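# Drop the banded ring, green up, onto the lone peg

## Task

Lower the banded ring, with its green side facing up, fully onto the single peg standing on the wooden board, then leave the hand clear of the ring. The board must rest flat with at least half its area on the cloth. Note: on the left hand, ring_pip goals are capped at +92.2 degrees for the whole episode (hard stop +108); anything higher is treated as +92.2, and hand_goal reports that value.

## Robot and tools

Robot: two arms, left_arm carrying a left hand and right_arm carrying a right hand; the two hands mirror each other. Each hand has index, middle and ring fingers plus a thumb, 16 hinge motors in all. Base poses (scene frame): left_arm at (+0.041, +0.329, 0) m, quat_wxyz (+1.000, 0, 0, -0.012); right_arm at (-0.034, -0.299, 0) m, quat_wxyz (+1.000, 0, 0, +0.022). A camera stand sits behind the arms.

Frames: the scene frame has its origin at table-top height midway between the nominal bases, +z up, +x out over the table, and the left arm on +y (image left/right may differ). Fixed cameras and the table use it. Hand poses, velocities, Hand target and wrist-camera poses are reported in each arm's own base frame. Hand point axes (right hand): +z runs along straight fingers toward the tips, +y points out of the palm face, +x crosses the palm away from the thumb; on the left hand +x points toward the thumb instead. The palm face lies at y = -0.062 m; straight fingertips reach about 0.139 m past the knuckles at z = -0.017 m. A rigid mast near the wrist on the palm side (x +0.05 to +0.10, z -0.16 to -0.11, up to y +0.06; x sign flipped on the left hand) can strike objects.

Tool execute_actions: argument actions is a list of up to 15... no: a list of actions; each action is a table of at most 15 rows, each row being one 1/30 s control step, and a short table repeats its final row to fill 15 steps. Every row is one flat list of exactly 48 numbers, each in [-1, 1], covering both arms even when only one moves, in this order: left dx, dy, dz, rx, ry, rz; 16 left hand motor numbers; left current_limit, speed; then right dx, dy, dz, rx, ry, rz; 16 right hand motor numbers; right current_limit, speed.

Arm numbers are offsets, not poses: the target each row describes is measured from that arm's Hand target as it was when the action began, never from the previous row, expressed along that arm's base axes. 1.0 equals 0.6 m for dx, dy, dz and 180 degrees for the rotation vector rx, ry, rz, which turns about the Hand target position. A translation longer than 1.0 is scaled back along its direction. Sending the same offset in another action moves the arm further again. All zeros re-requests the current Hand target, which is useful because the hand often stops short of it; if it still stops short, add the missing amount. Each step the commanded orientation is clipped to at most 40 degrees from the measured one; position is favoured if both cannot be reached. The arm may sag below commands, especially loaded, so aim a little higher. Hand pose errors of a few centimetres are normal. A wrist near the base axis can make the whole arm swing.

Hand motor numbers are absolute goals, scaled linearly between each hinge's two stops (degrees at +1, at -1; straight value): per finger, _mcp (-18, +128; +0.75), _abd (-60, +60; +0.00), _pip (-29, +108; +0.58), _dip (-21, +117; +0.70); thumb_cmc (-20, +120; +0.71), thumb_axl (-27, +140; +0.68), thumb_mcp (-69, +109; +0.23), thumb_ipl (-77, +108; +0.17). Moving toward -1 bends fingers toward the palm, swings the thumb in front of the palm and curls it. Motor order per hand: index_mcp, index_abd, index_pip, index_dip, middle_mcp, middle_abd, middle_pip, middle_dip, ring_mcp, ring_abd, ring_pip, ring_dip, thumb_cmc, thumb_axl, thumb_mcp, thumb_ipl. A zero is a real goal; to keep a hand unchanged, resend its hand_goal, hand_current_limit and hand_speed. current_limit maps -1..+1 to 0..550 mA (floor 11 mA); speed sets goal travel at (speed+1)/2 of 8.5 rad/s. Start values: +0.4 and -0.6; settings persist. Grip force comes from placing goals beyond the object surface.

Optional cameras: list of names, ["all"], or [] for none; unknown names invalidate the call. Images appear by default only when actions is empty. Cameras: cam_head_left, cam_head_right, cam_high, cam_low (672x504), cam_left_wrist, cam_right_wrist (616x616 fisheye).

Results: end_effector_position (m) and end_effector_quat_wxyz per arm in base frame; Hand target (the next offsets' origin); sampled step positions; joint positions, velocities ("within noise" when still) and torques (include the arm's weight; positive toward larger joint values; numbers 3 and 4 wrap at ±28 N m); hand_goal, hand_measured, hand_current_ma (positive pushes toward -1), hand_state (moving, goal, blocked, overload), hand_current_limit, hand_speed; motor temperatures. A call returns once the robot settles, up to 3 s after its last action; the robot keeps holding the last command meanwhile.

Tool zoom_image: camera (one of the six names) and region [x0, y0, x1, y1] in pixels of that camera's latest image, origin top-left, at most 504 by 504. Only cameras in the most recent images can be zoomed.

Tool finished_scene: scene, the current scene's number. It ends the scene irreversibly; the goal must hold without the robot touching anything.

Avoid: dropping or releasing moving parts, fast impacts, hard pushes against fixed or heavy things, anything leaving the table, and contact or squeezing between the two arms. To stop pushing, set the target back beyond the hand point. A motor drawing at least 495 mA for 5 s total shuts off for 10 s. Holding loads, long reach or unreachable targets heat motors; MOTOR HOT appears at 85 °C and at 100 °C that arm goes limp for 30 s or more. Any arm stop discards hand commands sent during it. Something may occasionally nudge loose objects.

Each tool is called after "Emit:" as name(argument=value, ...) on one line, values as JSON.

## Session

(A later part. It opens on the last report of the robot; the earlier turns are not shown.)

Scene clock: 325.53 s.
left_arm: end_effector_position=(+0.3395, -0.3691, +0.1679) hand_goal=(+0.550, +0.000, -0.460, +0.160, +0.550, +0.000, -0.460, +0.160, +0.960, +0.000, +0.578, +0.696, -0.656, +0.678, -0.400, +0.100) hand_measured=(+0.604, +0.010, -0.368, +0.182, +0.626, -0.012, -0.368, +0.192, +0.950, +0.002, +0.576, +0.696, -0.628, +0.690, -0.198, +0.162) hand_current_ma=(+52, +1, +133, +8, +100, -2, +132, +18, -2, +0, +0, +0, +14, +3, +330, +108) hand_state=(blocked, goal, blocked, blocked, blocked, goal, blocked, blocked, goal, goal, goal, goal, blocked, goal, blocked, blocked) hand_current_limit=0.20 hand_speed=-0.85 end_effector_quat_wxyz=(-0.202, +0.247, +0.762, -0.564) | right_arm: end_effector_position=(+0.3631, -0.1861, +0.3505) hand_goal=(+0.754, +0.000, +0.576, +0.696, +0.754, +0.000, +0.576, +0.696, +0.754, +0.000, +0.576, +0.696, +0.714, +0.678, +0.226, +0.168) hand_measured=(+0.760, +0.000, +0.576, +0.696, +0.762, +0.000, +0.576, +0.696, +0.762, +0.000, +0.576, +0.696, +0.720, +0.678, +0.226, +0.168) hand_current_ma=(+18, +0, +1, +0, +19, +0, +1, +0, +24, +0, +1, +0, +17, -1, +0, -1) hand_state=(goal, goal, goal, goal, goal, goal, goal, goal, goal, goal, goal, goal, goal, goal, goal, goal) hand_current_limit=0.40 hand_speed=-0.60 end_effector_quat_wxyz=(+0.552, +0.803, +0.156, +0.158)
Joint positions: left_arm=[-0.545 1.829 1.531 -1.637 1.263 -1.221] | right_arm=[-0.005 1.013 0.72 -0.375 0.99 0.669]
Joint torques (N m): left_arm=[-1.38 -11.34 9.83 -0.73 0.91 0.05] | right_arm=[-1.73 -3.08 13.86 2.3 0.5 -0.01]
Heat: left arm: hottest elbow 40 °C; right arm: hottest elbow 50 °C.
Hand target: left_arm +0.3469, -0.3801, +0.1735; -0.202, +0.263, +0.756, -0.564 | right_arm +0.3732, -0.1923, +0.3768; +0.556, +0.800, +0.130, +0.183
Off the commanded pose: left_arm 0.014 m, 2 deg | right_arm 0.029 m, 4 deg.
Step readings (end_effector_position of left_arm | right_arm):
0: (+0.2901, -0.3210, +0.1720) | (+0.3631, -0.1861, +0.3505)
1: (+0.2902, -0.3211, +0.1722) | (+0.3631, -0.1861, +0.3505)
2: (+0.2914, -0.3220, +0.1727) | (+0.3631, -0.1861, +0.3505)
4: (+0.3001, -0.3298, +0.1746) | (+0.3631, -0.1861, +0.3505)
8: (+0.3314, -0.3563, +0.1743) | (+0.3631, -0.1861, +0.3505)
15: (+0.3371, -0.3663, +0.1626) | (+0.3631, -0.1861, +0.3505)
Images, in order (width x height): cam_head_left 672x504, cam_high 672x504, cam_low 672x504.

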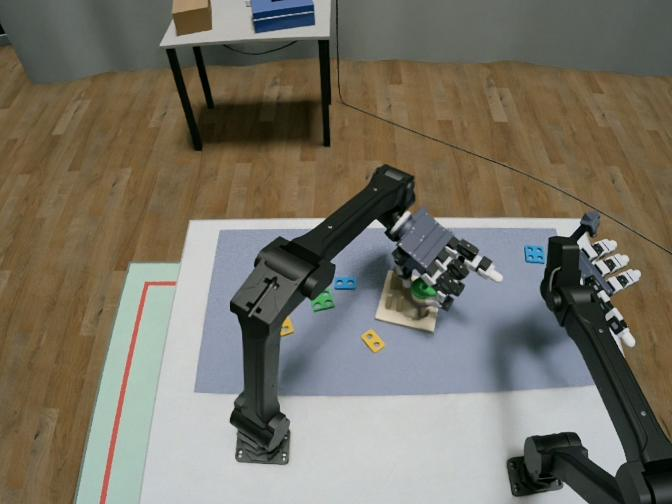

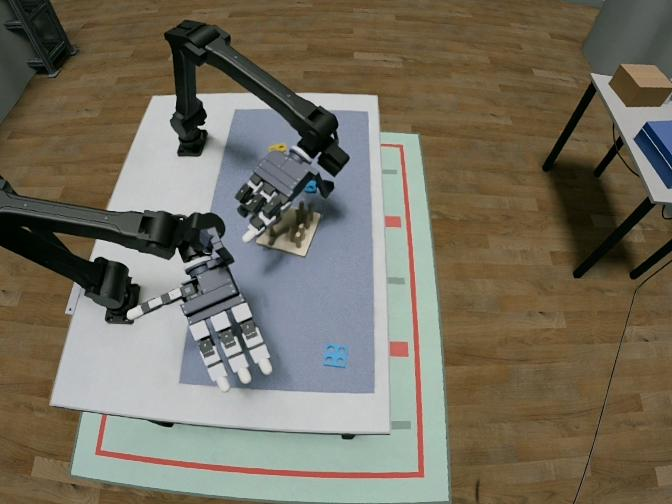

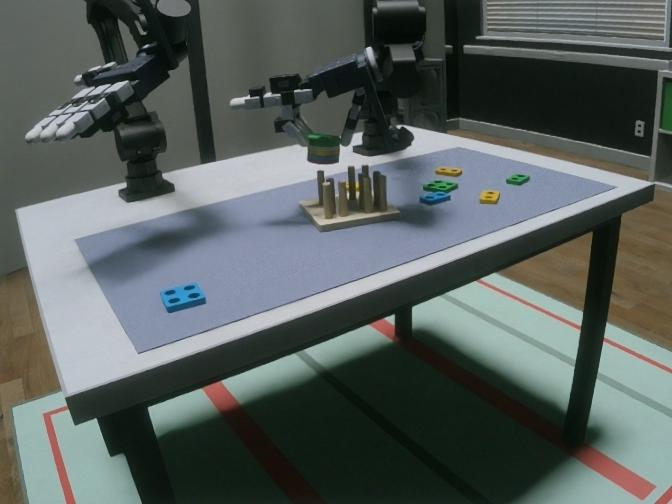

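Emit:
execute_actions(actions=[[[-0.022,-0.006,-0.02,0,0,-0.012,0.55,0,-0.46,0.16,0.55,0,-0.46,0.16,0.959,0,0.577,0.696,-0.657,0.677,-0.40,0.1,0.2,-0.85,0,0,0,0,0,0,0.754,0,0.576,0.696,0.754,0,0.576,0.696,0.754,0,0.576,0.696,0.714,0.678,0.226,0.168,0.4,-0.6]]], cameras=["cam_head_left","cam_low","cam_high"])

Emit:
zoom_image(camera="cam_low", region=[290, 110, 390, 210])

Emit:
zoom_image(camera="cam_head_left", region=[380, 250, 460, 330])

Emit:
zoom_image(camera="cam_high", region=[220, 140, 340, 260])

Scene clock: 352.87 s.
left_arm: end_effector_position=(+0.3301, -0.3740, +0.1600) hand_goal=(+0.550, +0.000, -0.460, +0.160, +0.550, +0.000, -0.460, +0.160, +0.960, +0.000, +0.578, +0.696, -0.656, +0.678, -0.400, +0.100) hand_measured=(+0.604, +0.010, -0.368, +0.182, +0.626, -0.012, -0.368, +0.192, +0.950, +0.002, +0.576, +0.696, -0.628, +0.690, -0.198, +0.162) hand_current_ma=(+52, +1, +133, +8, +100, -2, +132, +18, -2, +0, +0, +0, +14, +3, +330, +108) hand_state=(blocked, goal, blocked, blocked, blocked, goal, blocked, blocked, goal, goal, goal, goal, blocked, goal, blocked, blocked) hand_current_limit=0.20 hand_speed=-0.85 end_effector_quat_wxyz=(-0.212, +0.267, +0.754, -0.562) | right_arm: end_effector_position=(+0.3631, -0.1861, +0.3505) hand_goal=(+0.754, +0.000, +0.576, +0.696, +0.754, +0.000, +0.576, +0.696, +0.754, +0.000, +0.576, +0.696, +0.714, +0.678, +0.226, +0.168) hand_measured=(+0.760, +0.000, +0.576, +0.696, +0.762, +0.000, +0.576, +0.696, +0.762, +0.000, +0.576, +0.696, +0.720, +0.678, +0.226, +0.168) hand_current_ma=(+18, +0, +1, +0, +19, +0, +1, +0, +24, +0, +1, +0, +17, -1, +0, -1) hand_state=(goal, goal, goal, goal, goal, goal, goal, goal, goal, goal, goal, goal, goal, goal, goal, goal) hand_current_limit=0.40 hand_speed=-0.60 end_effector_quat_wxyz=(+0.552, +0.803, +0.156, +0.158)
Joint positions: left_arm=[-0.566 1.849 1.531 -1.687 1.258 -1.138] | right_arm=[-0.005 1.013 0.72 -0.375 0.99 0.669]
Joint torques (N m): left_arm=[-1.44 -11.28 9.01 -0.87 0.85 0.06] | right_arm=[-1.67 -3.08 13.86 2.29 0.5 -0.01]
Motor temperatures (°C): left_arm=[23 31 44 24 29 23] | right_arm=[27 27 50 25 23 25]
Heat: left arm: hottest elbow 44 °C; right arm: hottest elbow 50 °C.
Hand target: left_arm +0.3336, -0.3837, +0.1615; -0.213, +0.277, +0.751, -0.560 | right_arm +0.3732, -0.1923, +0.3768; +0.556, +0.800, +0.130, +0.183
Off the commanded pose: left_arm 0.010 m, 1 deg | right_arm 0.029 m, 4 deg.
Step readings (end_effector_position of left_arm | right_arm):
0: (+0.3396, -0.3691, +0.1679) | (+0.3631, -0.1861, +0.3505)
1: (+0.3396, -0.3691, +0.1679) | (+0.3631, -0.1861, +0.3505)
2: (+0.3389, -0.3692, +0.1677) | (+0.3631, -0.1861, +0.3505)
4: (+0.3361, -0.3703, +0.1676) | (+0.3631, -0.1861, +0.3505)
8: (+0.3330, -0.3715, +0.1648) | (+0.3631, -0.1861, +0.3505)
15: (+0.3304, -0.3735, +0.1602) | (+0.3631, -0.1861, +0.3505)
Images, in order (width x height): cam_head_left 672x504, cam_high 672x504, cam_low 672x504.

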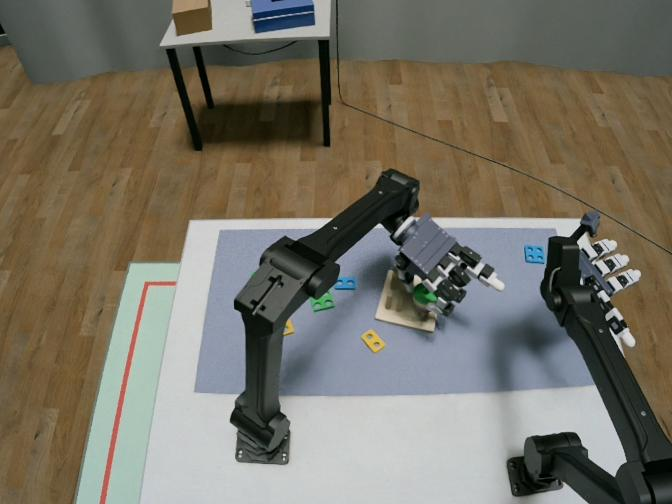

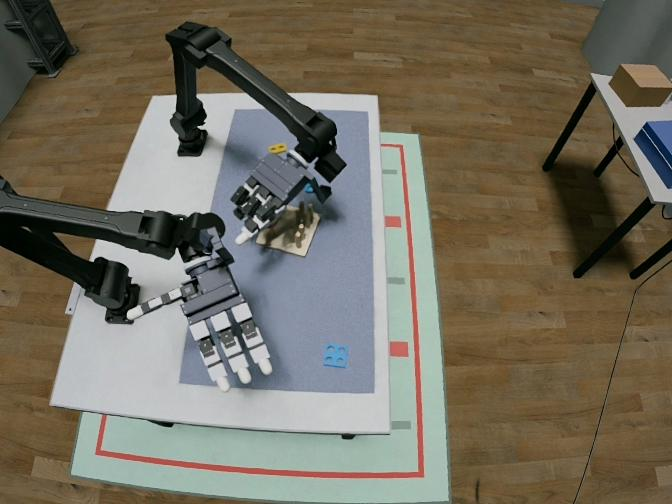

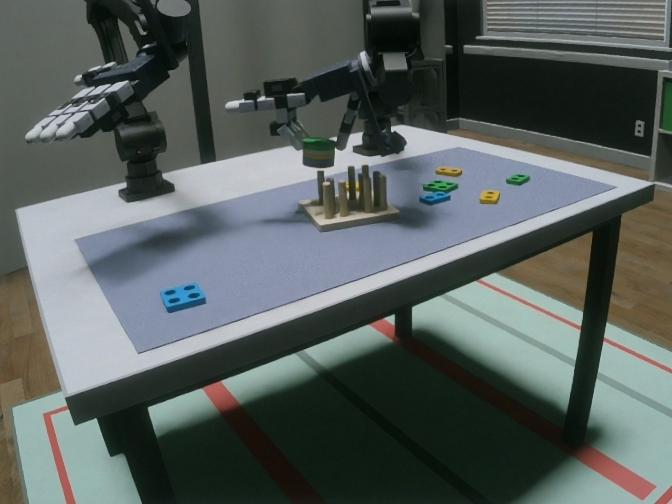

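Scaled by 5.040 from the camera's 672x504 image, which has a finer 960x720 frame.

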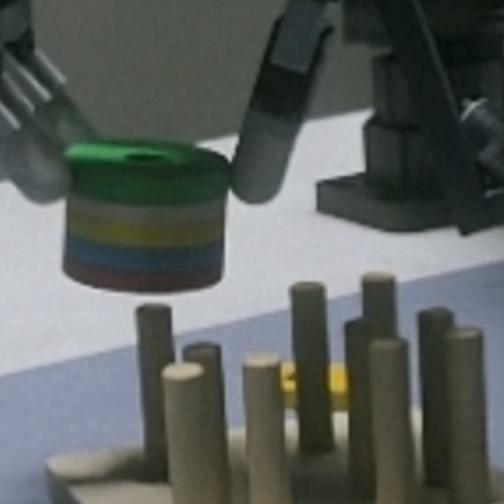

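Scaled by 6.300 from the camera's 672x504 image, which has a finer 960x720 frame.

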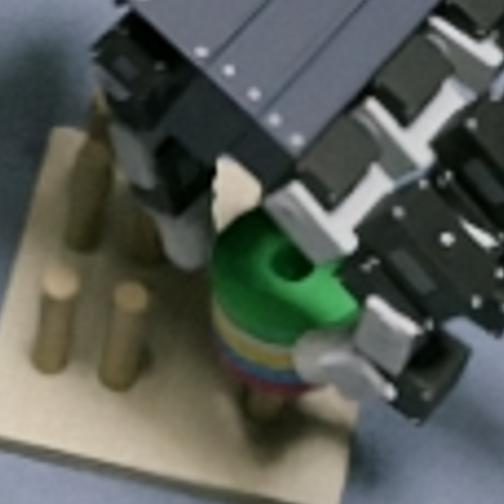

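Scaled by 4.200 from the camera's 672x504 image, which has a finer 960x720 frame.

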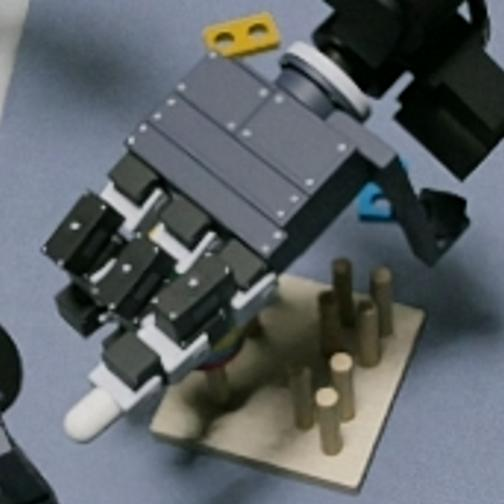

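Emit:
zoom_image(camera="cam_low", region=[298, 130, 348, 180])

Emit:
zoom_image(camera="cam_head_left", region=[400, 275, 450, 325])

Scaled by 10.080 from the camera's 672x504 image, which has a finer 960x720 frame.

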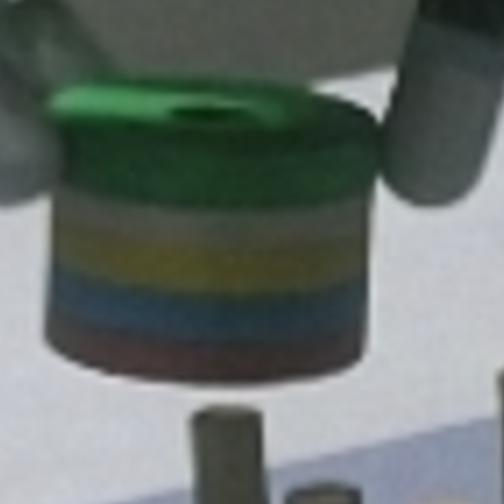

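Scaled by 10.080 from the camera's 672x504 image, which has a finer 960x720 frame.

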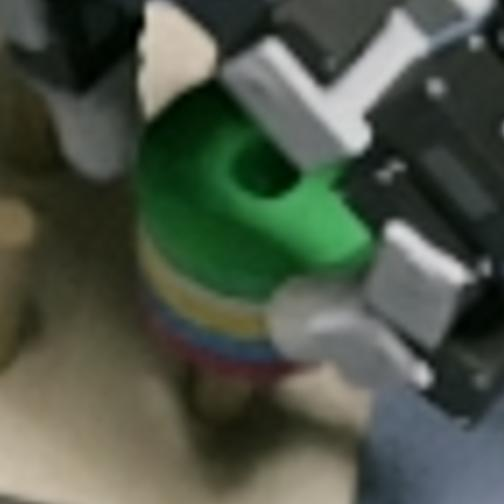

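Emit:
execute_actions(actions=[[[0,-0.003,-0.012,0.016,-0.0135,0,0.55,0,-0.46,0.16,0.55,0,-0.46,0.16,0.959,0,0.577,0.696,-0.657,0.677,-0.40,0.1,0.2,-0.85,0,0,0,0,0,0,0.754,0,0.576,0.696,0.754,0,0.576,0.696,0.754,0,0.576,0.696,0.714,0.678,0.226,0.168,0.4,-0.6]]], cameras=["cam_head_left","cam_low"])

Emit:
zoom_image(camera="cam_low", region=[298, 130, 348, 180])

Emit:
zoom_image(camera="cam_head_left", region=[400, 275, 450, 325])

Scene clock: 383.63 s.
left_arm: end_effector_position=(+0.3340, -0.3776, +0.1491) hand_goal=(+0.550, +0.000, -0.460, +0.160, +0.550, +0.000, -0.460, +0.160, +0.960, +0.000, +0.578, +0.696, -0.656, +0.678, -0.400, +0.100) hand_measured=(+0.604, +0.010, -0.368, +0.182, +0.626, -0.012, -0.368, +0.192, +0.950, +0.002, +0.576, +0.696, -0.628, +0.690, -0.198, +0.162) hand_current_ma=(+52, +1, +133, +8, +100, -2, +132, +18, -2, +0, +0, +0, +14, +3, +330, +108) hand_state=(blocked, goal, blocked, blocked, blocked, goal, blocked, blocked, goal, goal, goal, goal, blocked, goal, blocked, blocked) hand_current_limit=0.20 hand_speed=-0.85 end_effector_quat_wxyz=(-0.208, +0.275, +0.770, -0.537) | right_arm: end_effector_position=(+0.3631, -0.1861, +0.3505) hand_goal=(+0.754, +0.000, +0.576, +0.696, +0.754, +0.000, +0.576, +0.696, +0.754, +0.000, +0.576, +0.696, +0.714, +0.678, +0.226, +0.168) hand_measured=(+0.760, +0.000, +0.576, +0.696, +0.762, +0.000, +0.576, +0.696, +0.762, +0.000, +0.576, +0.696, +0.720, +0.678, +0.226, +0.168) hand_current_ma=(+18, +0, +1, +0, +19, +0, +1, +0, +24, +0, +1, +0, +17, -1, +0, -1) hand_state=(goal, goal, goal, goal, goal, goal, goal, goal, goal, goal, goal, goal, goal, goal, goal, goal) hand_current_limit=0.40 hand_speed=-0.60 end_effector_quat_wxyz=(+0.552, +0.803, +0.156, +0.158)
Joint positions: left_arm=[-0.584 1.849 1.531 -1.596 1.204 -1.232] | right_arm=[-0.005 1.013 0.72 -0.375 0.99 0.669]
Joint torques (N m): left_arm=[-1.55 -12.92 7.68 0.09 0.85 -0.13] | right_arm=[-1.79 -3.08 13.86 2.3 0.5 -0.01]
Heat: left arm: hottest elbow 44 °C; right arm: hottest elbow 50 °C.
Hand target: left_arm +0.3336, -0.3855, +0.1543; -0.204, +0.284, +0.769, -0.535 | right_arm +0.3732, -0.1923, +0.3768; +0.556, +0.800, +0.130, +0.183
Off the commanded pose: left_arm 0.009 m, 1 deg | right_arm 0.029 m, 4 deg.
Step readings (end_effector_position of left_arm | right_arm):
0: (+0.3301, -0.3741, +0.1600) | (+0.3631, -0.1861, +0.3505)
1: (+0.3301, -0.3738, +0.1598) | (+0.3631, -0.1861, +0.3505)
2: (+0.3301, -0.3733, +0.1588) | (+0.3631, -0.1861, +0.3505)
4: (+0.3309, -0.3733, +0.1552) | (+0.3631, -0.1861, +0.3505)
8: (+0.3343, -0.3750, +0.1511) | (+0.3631, -0.1861, +0.3505)
15: (+0.3340, -0.3779, +0.1493) | (+0.3631, -0.1861, +0.3505)
Images, in order (width x height): cam_head_left 672x504, cam_low 672x504.

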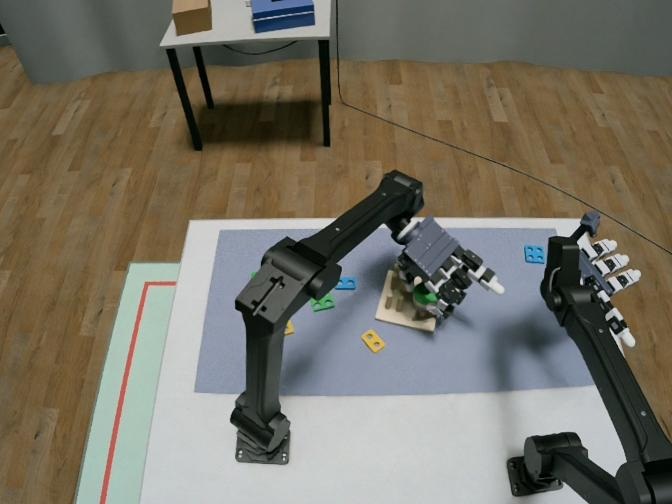

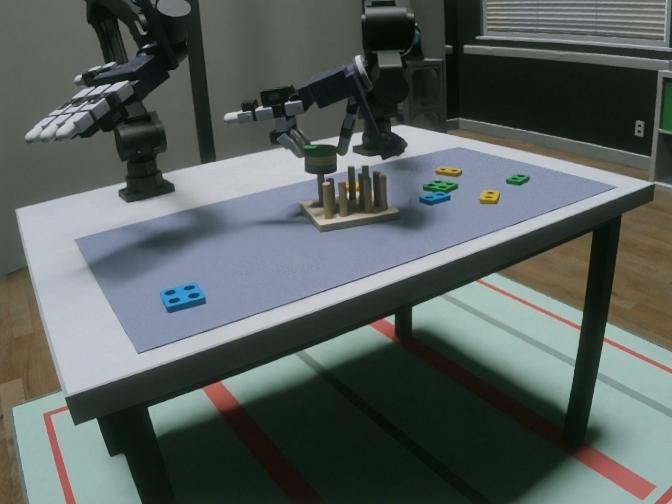

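Scaled by 10.080 from the camera's 672x504 image, which has a finer 960x720 frame.

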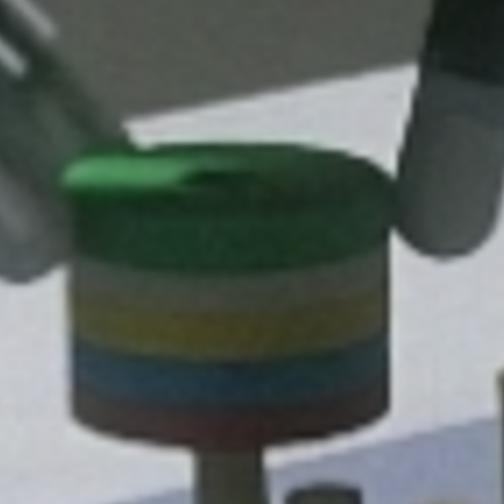

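Scaled by 10.080 from the camera's 672x504 image, which has a finer 960x720 frame.

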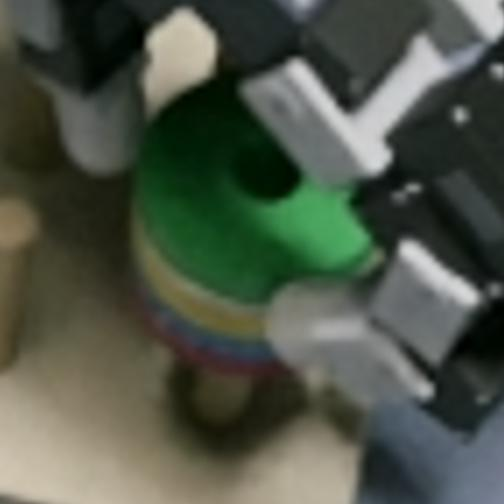

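Emit:
execute_actions(actions=[[[-0.011,0.002,0.002,0,0,0,0.55,0,-0.46,0.16,0.55,0,-0.46,0.16,0.959,0,0.577,0.696,-0.657,0.677,-0.40,0.1,0.2,-0.85,0,0,0,0,0,0,0.754,0,0.576,0.696,0.754,0,0.576,0.696,0.754,0,0.576,0.696,0.714,0.678,0.226,0.168,0.4,-0.6]]], cameras=["cam_head_left","cam_low"])

Emit:
zoom_image(camera="cam_low", region=[298, 130, 348, 180])

Emit:
zoom_image(camera="cam_head_left", region=[400, 275, 450, 325])

Scene clock: 395.80 s.
left_arm: end_effector_position=(+0.3346, -0.3802, +0.1529) hand_goal=(+0.550, +0.000, -0.460, +0.160, +0.550, +0.000, -0.460, +0.160, +0.960, +0.000, +0.578, +0.696, -0.656, +0.678, -0.400, +0.100) hand_measured=(+0.604, +0.010, -0.368, +0.182, +0.626, -0.012, -0.368, +0.192, +0.950, +0.002, +0.576, +0.696, -0.628, +0.690, -0.198, +0.162) hand_current_ma=(+52, +1, +133, +8, +100, -2, +132, +18, -2, +0, +0, +0, +14, +3, +330, +108) hand_state=(blocked, goal, blocked, blocked, blocked, goal, blocked, blocked, goal, goal, goal, goal, blocked, goal, blocked, blocked) hand_current_limit=0.20 hand_speed=-0.85 end_effector_quat_wxyz=(-0.202, +0.278, +0.770, -0.538) | right_arm: end_effector_position=(+0.3631, -0.1861, +0.3505) hand_goal=(+0.754, +0.000, +0.576, +0.696, +0.754, +0.000, +0.576, +0.696, +0.754, +0.000, +0.576, +0.696, +0.714, +0.678, +0.226, +0.168) hand_measured=(+0.760, +0.000, +0.576, +0.696, +0.762, +0.000, +0.576, +0.696, +0.762, +0.000, +0.576, +0.696, +0.720, +0.678, +0.226, +0.168) hand_current_ma=(+18, +0, +1, +0, +19, +0, +1, +0, +24, +0, +1, +0, +17, -1, +0, -1) hand_state=(goal, goal, goal, goal, goal, goal, goal, goal, goal, goal, goal, goal, goal, goal, goal, goal) hand_current_limit=0.40 hand_speed=-0.60 end_effector_quat_wxyz=(+0.552, +0.803, +0.156, +0.158)
Joint positions: left_arm=[-0.587 1.839 1.531 -1.578 1.204 -1.247] | right_arm=[-0.005 1.013 0.72 -0.375 0.99 0.669]
Joint torques (N m): left_arm=[-1.61 -13.51 6.05 0.14 0.91 -0.11] | right_arm=[-1.73 -3.08 13.86 2.28 0.5 -0.01]
Heat: left arm: hottest elbow 44 °C; right arm: hottest elbow 50 °C.
Hand target: left_arm +0.3270, -0.3843, +0.1555; -0.204, +0.284, +0.769, -0.535 | right_arm +0.3732, -0.1923, +0.3768; +0.556, +0.800, +0.130, +0.183
Off the commanded pose: left_arm 0.009 m, 1 deg | right_arm 0.029 m, 4 deg.
Step readings (end_effector_position of left_arm | right_arm):
0: (+0.3341, -0.3776, +0.1491) | (+0.3631, -0.1861, +0.3505)
1: (+0.3340, -0.3776, +0.1491) | (+0.3631, -0.1861, +0.3505)
2: (+0.3340, -0.3778, +0.1491) | (+0.3631, -0.1861, +0.3505)
4: (+0.3340, -0.3789, +0.1490) | (+0.3631, -0.1861, +0.3505)
8: (+0.3347, -0.3798, +0.1498) | (+0.3631, -0.1861, +0.3505)
15: (+0.3346, -0.3802, +0.1527) | (+0.3631, -0.1861, +0.3505)
Images, in order (width x height): cam_head_left 672x504, cam_low 672x504.

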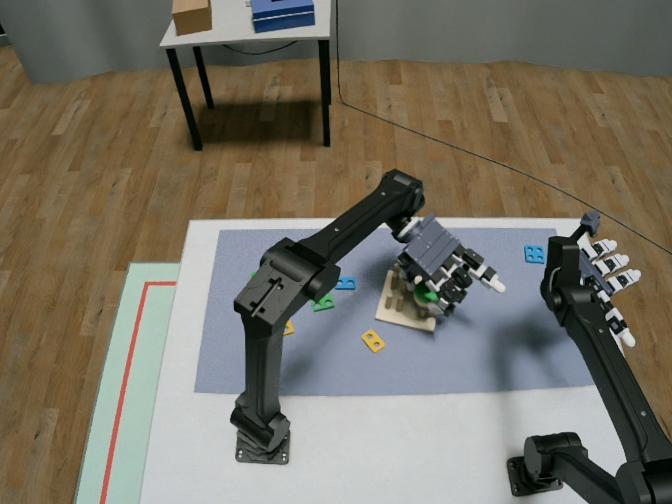

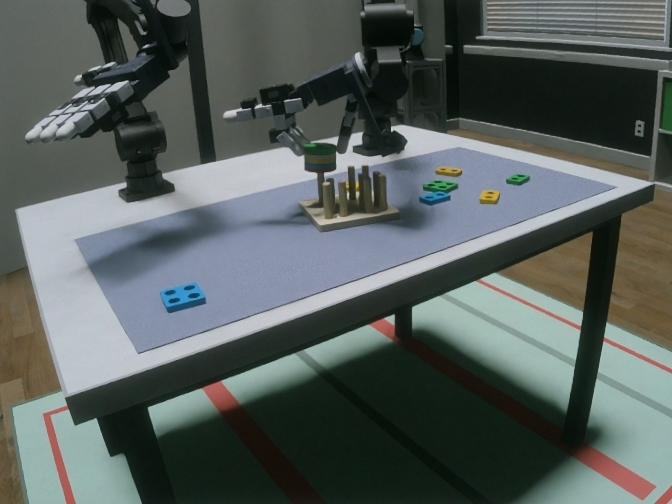

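Scaled by 10.080 from the camera's 672x504 image, which has a finer 960x720 frame.

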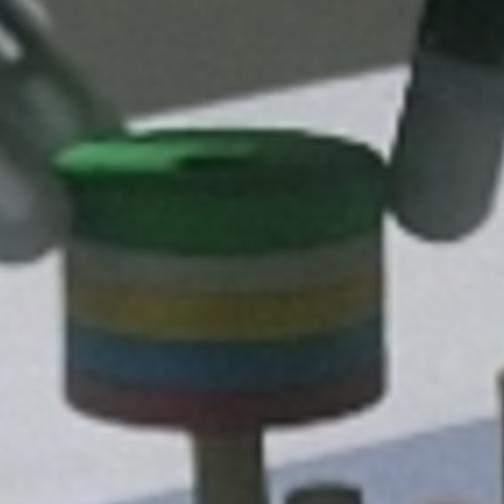

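Scaled by 10.080 from the camera's 672x504 image, which has a finer 960x720 frame.

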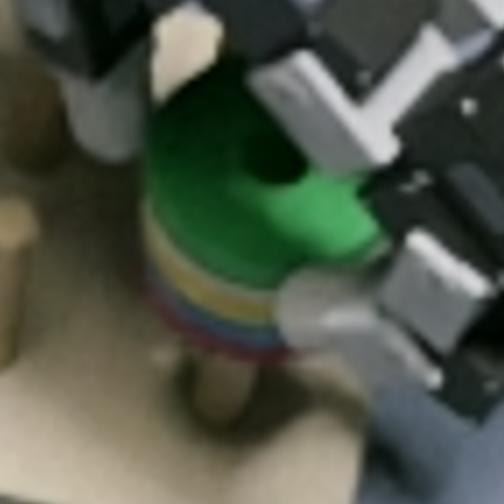

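Emit:
execute_actions(actions=[[[-0.012,0.006,-0.004,0,0,0,0.55,0,-0.46,0.16,0.55,0,-0.46,0.16,0.959,0,0.577,0.696,-0.657,0.677,-0.40,0.1,0.2,-0.85,0,0,0,0,0,0,0.754,0,0.576,0.696,0.754,0,0.576,0.696,0.754,0,0.576,0.696,0.714,0.678,0.226,0.168,0.4,-0.6]]], cameras=["cam_head_left","cam_low"])

Emit:
zoom_image(camera="cam_low", region=[298, 130, 348, 180])

Emit:
zoom_image(camera="cam_head_left", region=[400, 275, 450, 325])

Scene clock: 402.67 s.
left_arm: end_effector_position=(+0.3278, -0.3772, +0.1505) hand_goal=(+0.550, +0.000, -0.460, +0.160, +0.550, +0.000, -0.460, +0.160, +0.960, +0.000, +0.578, +0.696, -0.656, +0.678, -0.400, +0.100) hand_measured=(+0.604, +0.010, -0.368, +0.182, +0.626, -0.012, -0.368, +0.192, +0.950, +0.002, +0.576, +0.696, -0.628, +0.690, -0.198, +0.162) hand_current_ma=(+52, +1, +133, +8, +100, -2, +132, +18, -2, +0, +0, +0, +14, +3, +330, +108) hand_state=(blocked, goal, blocked, blocked, blocked, goal, blocked, blocked, goal, goal, goal, goal, blocked, goal, blocked, blocked) hand_current_limit=0.20 hand_speed=-0.85 end_effector_quat_wxyz=(-0.202, +0.279, +0.770, -0.537) | right_arm: end_effector_position=(+0.3631, -0.1861, +0.3505) hand_goal=(+0.754, +0.000, +0.576, +0.696, +0.754, +0.000, +0.576, +0.696, +0.754, +0.000, +0.576, +0.696, +0.714, +0.678, +0.226, +0.168) hand_measured=(+0.760, +0.000, +0.576, +0.696, +0.762, +0.000, +0.576, +0.696, +0.762, +0.000, +0.576, +0.696, +0.720, +0.678, +0.226, +0.168) hand_current_ma=(+18, +0, +1, +0, +19, +0, +1, +0, +24, +0, +1, +0, +17, -1, +0, -1) hand_state=(goal, goal, goal, goal, goal, goal, goal, goal, goal, goal, goal, goal, goal, goal, goal, goal) hand_current_limit=0.40 hand_speed=-0.60 end_effector_quat_wxyz=(+0.552, +0.803, +0.156, +0.158)
Joint positions: left_arm=[-0.59 1.821 1.499 -1.558 1.204 -1.253] | right_arm=[-0.005 1.013 0.72 -0.375 0.99 0.669]
Joint torques (N m): left_arm=[-1.61 -13.33 5.85 0.2 0.93 -0.13] | right_arm=[-1.67 -3.08 13.86 2.29 0.5 -0.01]
Heat: left arm: hottest elbow 43 °C; right arm: hottest elbow 51 °C.
Hand target: left_arm +0.3198, -0.3807, +0.1531; -0.204, +0.284, +0.769, -0.535 | right_arm +0.3732, -0.1923, +0.3768; +0.556, +0.800, +0.130, +0.183
Off the commanded pose: left_arm 0.009 m, 1 deg | right_arm 0.029 m, 4 deg.
Step readings (end_effector_position of left_arm | right_arm):
0: (+0.3346, -0.3801, +0.1529) | (+0.3631, -0.1861, +0.3505)
1: (+0.3346, -0.3801, +0.1529) | (+0.3631, -0.1861, +0.3505)
2: (+0.3344, -0.3800, +0.1526) | (+0.3631, -0.1861, +0.3505)
4: (+0.3327, -0.3789, +0.1516) | (+0.3631, -0.1861, +0.3505)
8: (+0.3286, -0.3768, +0.1502) | (+0.3631, -0.1861, +0.3505)
15: (+0.3278, -0.3772, +0.1505) | (+0.3631, -0.1861, +0.3505)
Images, in order (width x height): cam_head_left 672x504, cam_low 672x504.

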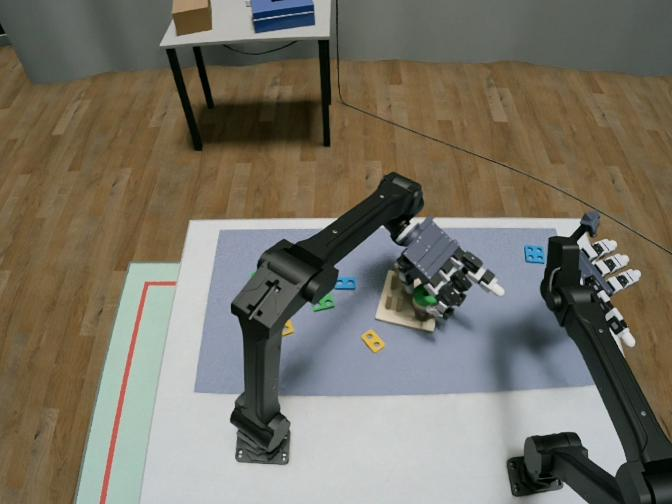

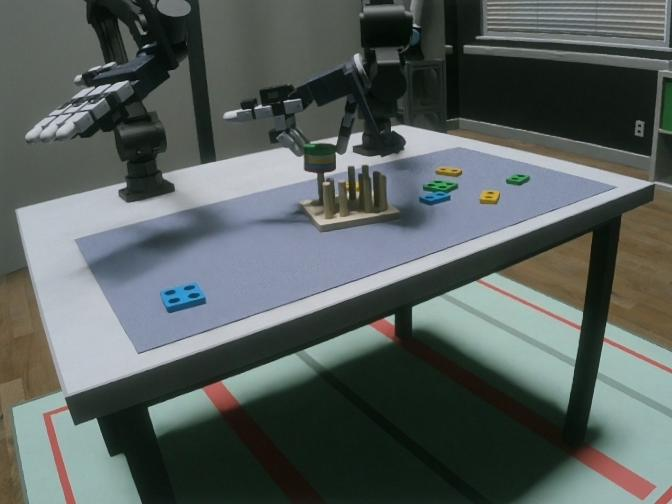

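Scaled by 10.080 from the camera's 672x504 image, which has a finer 960x720 frame.

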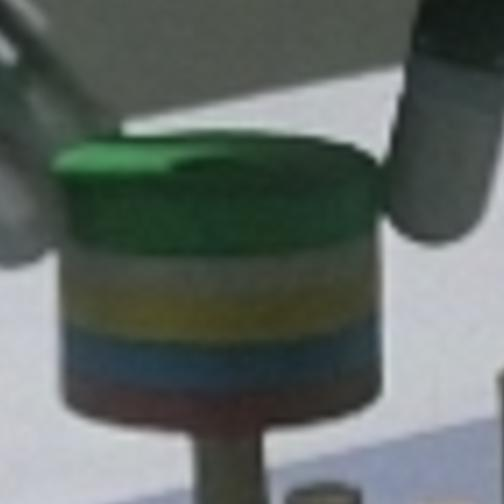

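Scaled by 10.080 from the camera's 672x504 image, which has a finer 960x720 frame.

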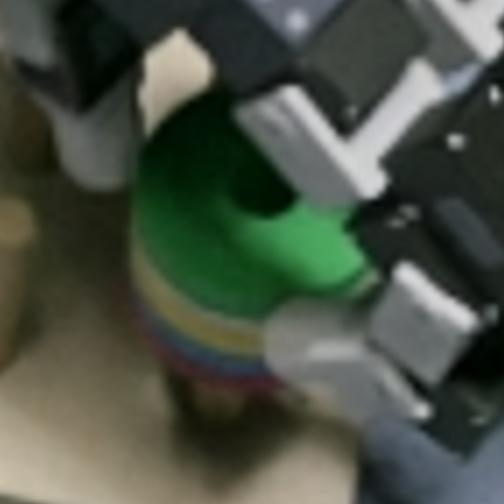

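Emit:
execute_actions(actions=[[[0,0,-0.012,0,0,0,0.55,0,-0.46,0.16,0.55,0,-0.46,0.16,0.959,0,0.577,0.696,-0.657,0.677,-0.40,0.1,0.2,-0.85,0,0,0,0,0,0,0.754,0,0.576,0.696,0.754,0,0.576,0.696,0.754,0,0.576,0.696,0.714,0.678,0.226,0.168,0.4,-0.6]]], cameras=["cam_head_left","cam_low","cam_head_right"])

Emit:
zoom_image(camera="cam_low", region=[298, 130, 348, 180])

Emit:
zoom_image(camera="cam_head_left", region=[400, 275, 450, 325])

Emit:
zoom_image(camera="cam_head_right", region=[400, 265, 460, 325])

Scene clock: 425.10 s.
left_arm: end_effector_position=(+0.3287, -0.3778, +0.1475) hand_goal=(+0.550, +0.000, -0.460, +0.160, +0.550, +0.000, -0.460, +0.160, +0.960, +0.000, +0.578, +0.696, -0.656, +0.678, -0.400, +0.100) hand_measured=(+0.604, +0.010, -0.368, +0.182, +0.626, -0.012, -0.370, +0.192, +0.950, +0.002, +0.576, +0.696, -0.628, +0.690, -0.198, +0.162) hand_current_ma=(+52, +1, +132, +8, +100, -2, +125, +18, -2, +0, +0, +0, +14, +4, +330, +109) hand_state=(blocked, goal, blocked, blocked, blocked, goal, blocked, blocked, goal, goal, goal, goal, blocked, goal, blocked, blocked) hand_current_limit=0.20 hand_speed=-0.85 end_effector_quat_wxyz=(-0.197, +0.281, +0.769, -0.538) | right_arm: end_effector_position=(+0.3631, -0.1861, +0.3505) hand_goal=(+0.754, +0.000, +0.576, +0.696, +0.754, +0.000, +0.576, +0.696, +0.754, +0.000, +0.576, +0.696, +0.714, +0.678, +0.226, +0.168) hand_measured=(+0.760, +0.000, +0.576, +0.696, +0.762, +0.000, +0.576, +0.696, +0.762, +0.000, +0.576, +0.696, +0.720, +0.678, +0.226, +0.168) hand_current_ma=(+18, +0, +1, +0, +19, +0, +1, +0, +24, +0, +1, +0, +17, -1, +0, -1) hand_state=(goal, goal, goal, goal, goal, goal, goal, goal, goal, goal, goal, goal, goal, goal, goal, goal) hand_current_limit=0.40 hand_speed=-0.60 end_effector_quat_wxyz=(+0.552, +0.803, +0.156, +0.158)
Joint positions: left_arm=[-0.59 1.82 1.492 -1.54 1.204 -1.254] | right_arm=[-0.005 1.013 0.72 -0.375 0.99 0.669]
Joint torques (N m): left_arm=[-1.61 -12.81 5.6 0.2 0.93 -0.12] | right_arm=[-1.67 -3.02 13.87 2.29 0.5 -0.01]
Heat: left arm: hottest elbow 40 °C; right arm: hottest elbow 51 °C.
Hand target: left_arm +0.3199, -0.3807, +0.1459; -0.204, +0.284, +0.769, -0.535 | right_arm +0.3732, -0.1923, +0.3768; +0.556, +0.800, +0.130, +0.183
Off the commanded pose: left_arm 0.009 m, 1 deg | right_arm 0.029 m, 4 deg.
Step readings (end_effector_position of left_arm | right_arm):
0: (+0.3278, -0.3772, +0.1505) | (+0.3631, -0.1861, +0.3505)
1: (+0.3278, -0.3772, +0.1505) | (+0.3631, -0.1861, +0.3505)
2: (+0.3278, -0.3772, +0.1502) | (+0.3631, -0.1861, +0.3505)
4: (+0.3280, -0.3773, +0.1491) | (+0.3631, -0.1861, +0.3505)
8: (+0.3278, -0.3772, +0.1477) | (+0.3631, -0.1861, +0.3505)
15: (+0.3286, -0.3777, +0.1476) | (+0.3631, -0.1861, +0.3505)
Images, in order (width x height): cam_head_left 672x504, cam_head_right 672x504, cam_low 672x504.

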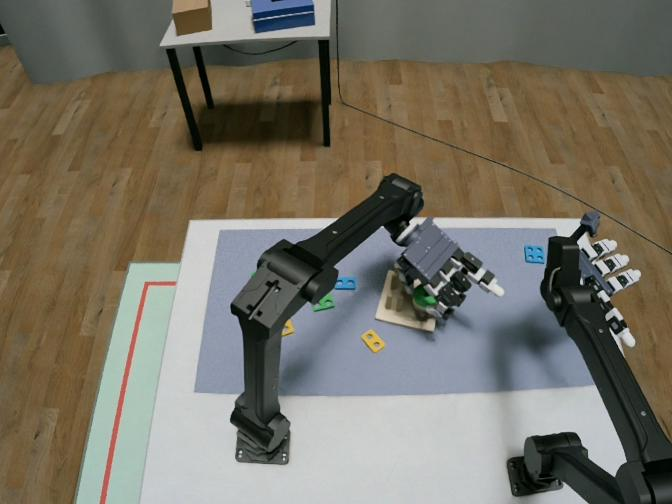

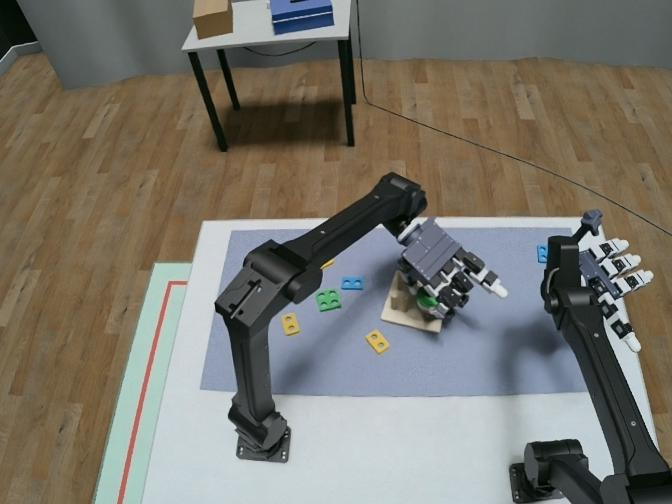

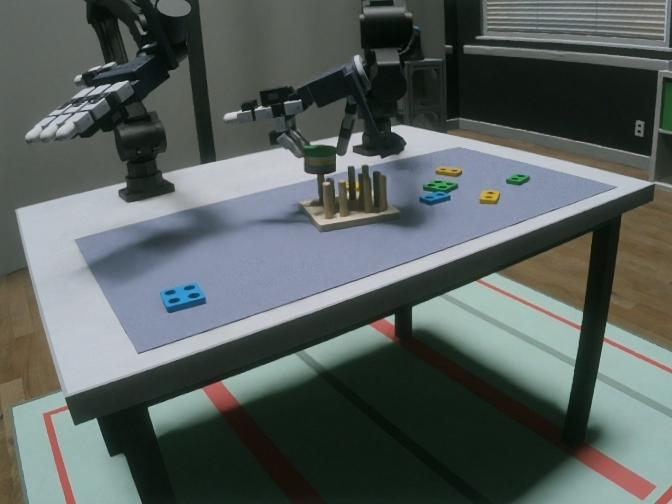

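Scaled by 10.080 from the camera's 672x504 image, which has a finer 960x720 frame.

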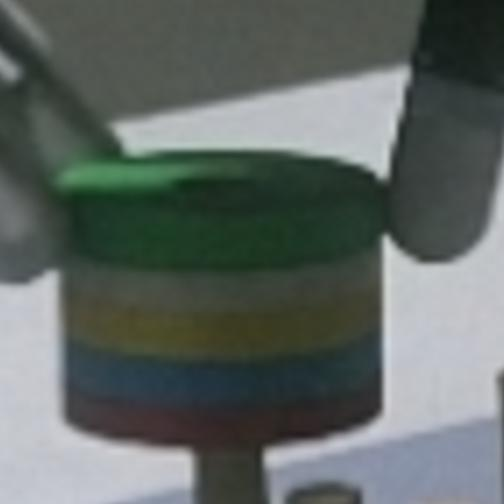

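Scaled by 10.080 from the camera's 672x504 image, which has a finer 960x720 frame.

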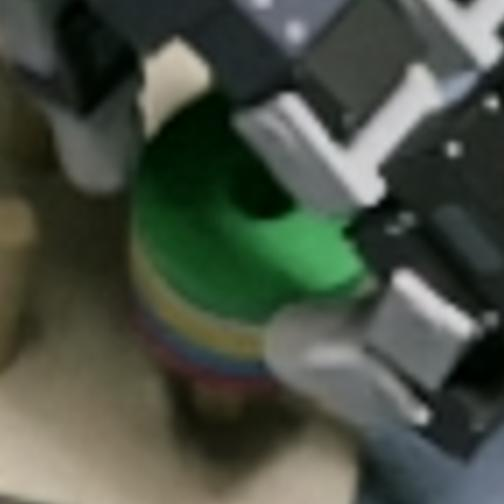

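Scaled by 8.400 from the camera's 672x504 image, which has a finer 960x720 frame.

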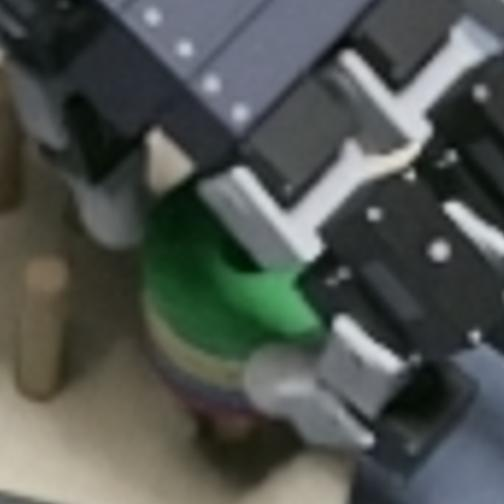

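Emit:
execute_actions(actions=[[[-0.006,0.002,-0.014,0.0045,-0.004,0,0.55,0,-0.46,0.16,0.55,0,-0.46,0.16,0.959,0,0.577,0.696,-0.657,0.677,-0.40,0.1,0.2,-0.85,0,0,0,0,0,0,0.754,0,0.576,0.696,0.754,0,0.576,0.696,0.754,0,0.576,0.696,0.714,0.678,0.226,0.168,0.4,-0.6]]], cameras=["cam_head_left","cam_low"])

Emit:
zoom_image(camera="cam_low", region=[298, 130, 348, 180])

Emit:
zoom_image(camera="cam_head_left", region=[400, 275, 450, 325])

Scene clock: 451.47 s.
left_arm: end_effector_position=(+0.3263, -0.3767, +0.1351) hand_goal=(+0.550, +0.000, -0.460, +0.160, +0.550, +0.000, -0.460, +0.160, +0.960, +0.000, +0.578, +0.696, -0.656, +0.678, -0.400, +0.100) hand_measured=(+0.604, +0.010, -0.368, +0.182, +0.626, -0.012, -0.370, +0.192, +0.950, +0.002, +0.576, +0.696, -0.628, +0.690, -0.198, +0.162) hand_current_ma=(+52, +1, +131, +8, +100, -2, +125, +18, -2, +0, +0, +0, +14, +4, +330, +109) hand_state=(blocked, goal, blocked, blocked, blocked, goal, blocked, blocked, goal, goal, goal, goal, blocked, goal, blocked, blocked) hand_current_limit=0.20 hand_speed=-0.85 end_effector_quat_wxyz=(-0.195, +0.284, +0.774, -0.532) | right_arm: end_effector_position=(+0.3631, -0.1861, +0.3505) hand_goal=(+0.754, +0.000, +0.576, +0.696, +0.754, +0.000, +0.576, +0.696, +0.754, +0.000, +0.576, +0.696, +0.714, +0.678, +0.226, +0.168) hand_measured=(+0.760, +0.000, +0.576, +0.696, +0.762, +0.000, +0.576, +0.696, +0.762, +0.000, +0.576, +0.696, +0.720, +0.678, +0.226, +0.168) hand_current_ma=(+18, +0, +1, +0, +19, +0, +1, +0, +24, +0, +1, +0, +17, -1, +0, -1) hand_state=(goal, goal, goal, goal, goal, goal, goal, goal, goal, goal, goal, goal, goal, goal, goal, goal) hand_current_limit=0.40 hand_speed=-0.60 end_effector_quat_wxyz=(+0.552, +0.803, +0.156, +0.158)
Joint positions: left_arm=[-0.595 1.817 1.46 -1.486 1.19 -1.278] | right_arm=[-0.005 1.013 0.72 -0.375 0.99 0.669]
Joint torques (N m): left_arm=[-1.79 -13.16 5.68 0.12 0.88 -0.21] | right_arm=[-1.73 -3.08 13.86 2.29 0.5 -0.01]
Motor temperatures (°C): left_arm=[23 34 39 24 29 23] | right_arm=[27 27 51 25 23 25]
Heat: left arm: hottest elbow 39 °C; right arm: hottest elbow 51 °C.
Hand target: left_arm +0.3163, -0.3795, +0.1375; -0.201, +0.286, +0.774, -0.528 | right_arm +0.3732, -0.1923, +0.3768; +0.556, +0.800, +0.130, +0.183
Off the commanded pose: left_arm 0.011 m, 1 deg | right_arm 0.029 m, 4 deg.
Step readings (end_effector_position of left_arm | right_arm):
0: (+0.3287, -0.3778, +0.1475) | (+0.3631, -0.1861, +0.3505)
1: (+0.3285, -0.3777, +0.1473) | (+0.3631, -0.1861, +0.3505)
2: (+0.3286, -0.3776, +0.1464) | (+0.3631, -0.1861, +0.3505)
4: (+0.3283, -0.3768, +0.1429) | (+0.3631, -0.1861, +0.3505)
8: (+0.3267, -0.3764, +0.1370) | (+0.3631, -0.1861, +0.3505)
15: (+0.3263, -0.3767, +0.1351) | (+0.3631, -0.1861, +0.3505)
Images, in order (width x height): cam_head_left 672x504, cam_low 672x504.

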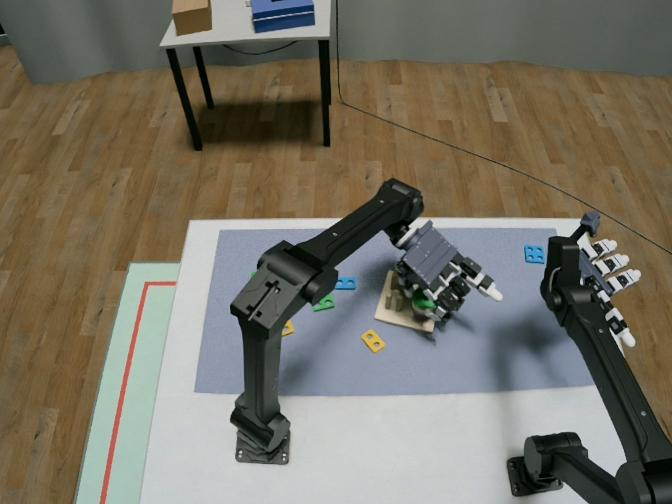

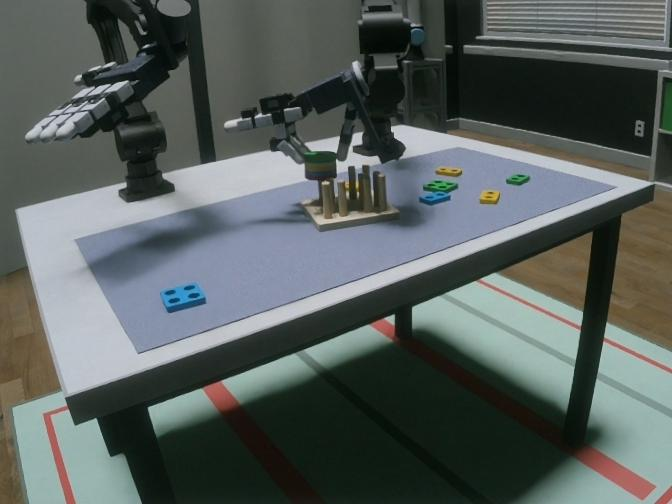

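Scaled by 10.080 from the camera's 672x504 image, which has a finer 960x720 frame.

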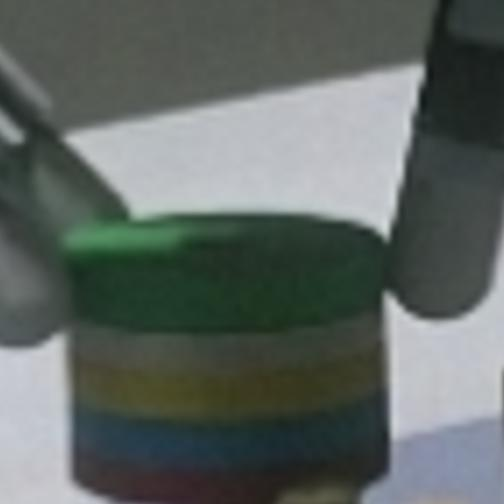

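Scaled by 10.080 from the camera's 672x504 image, which has a finer 960x720 frame.

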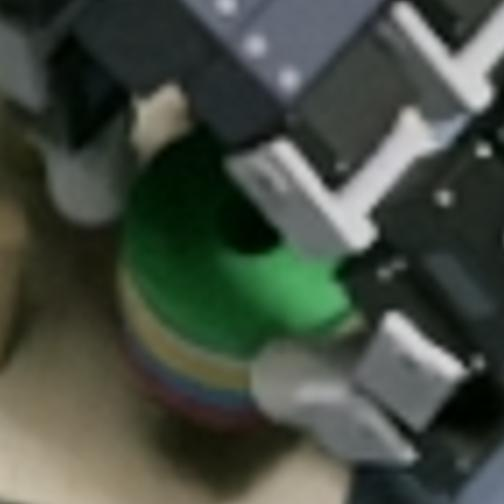

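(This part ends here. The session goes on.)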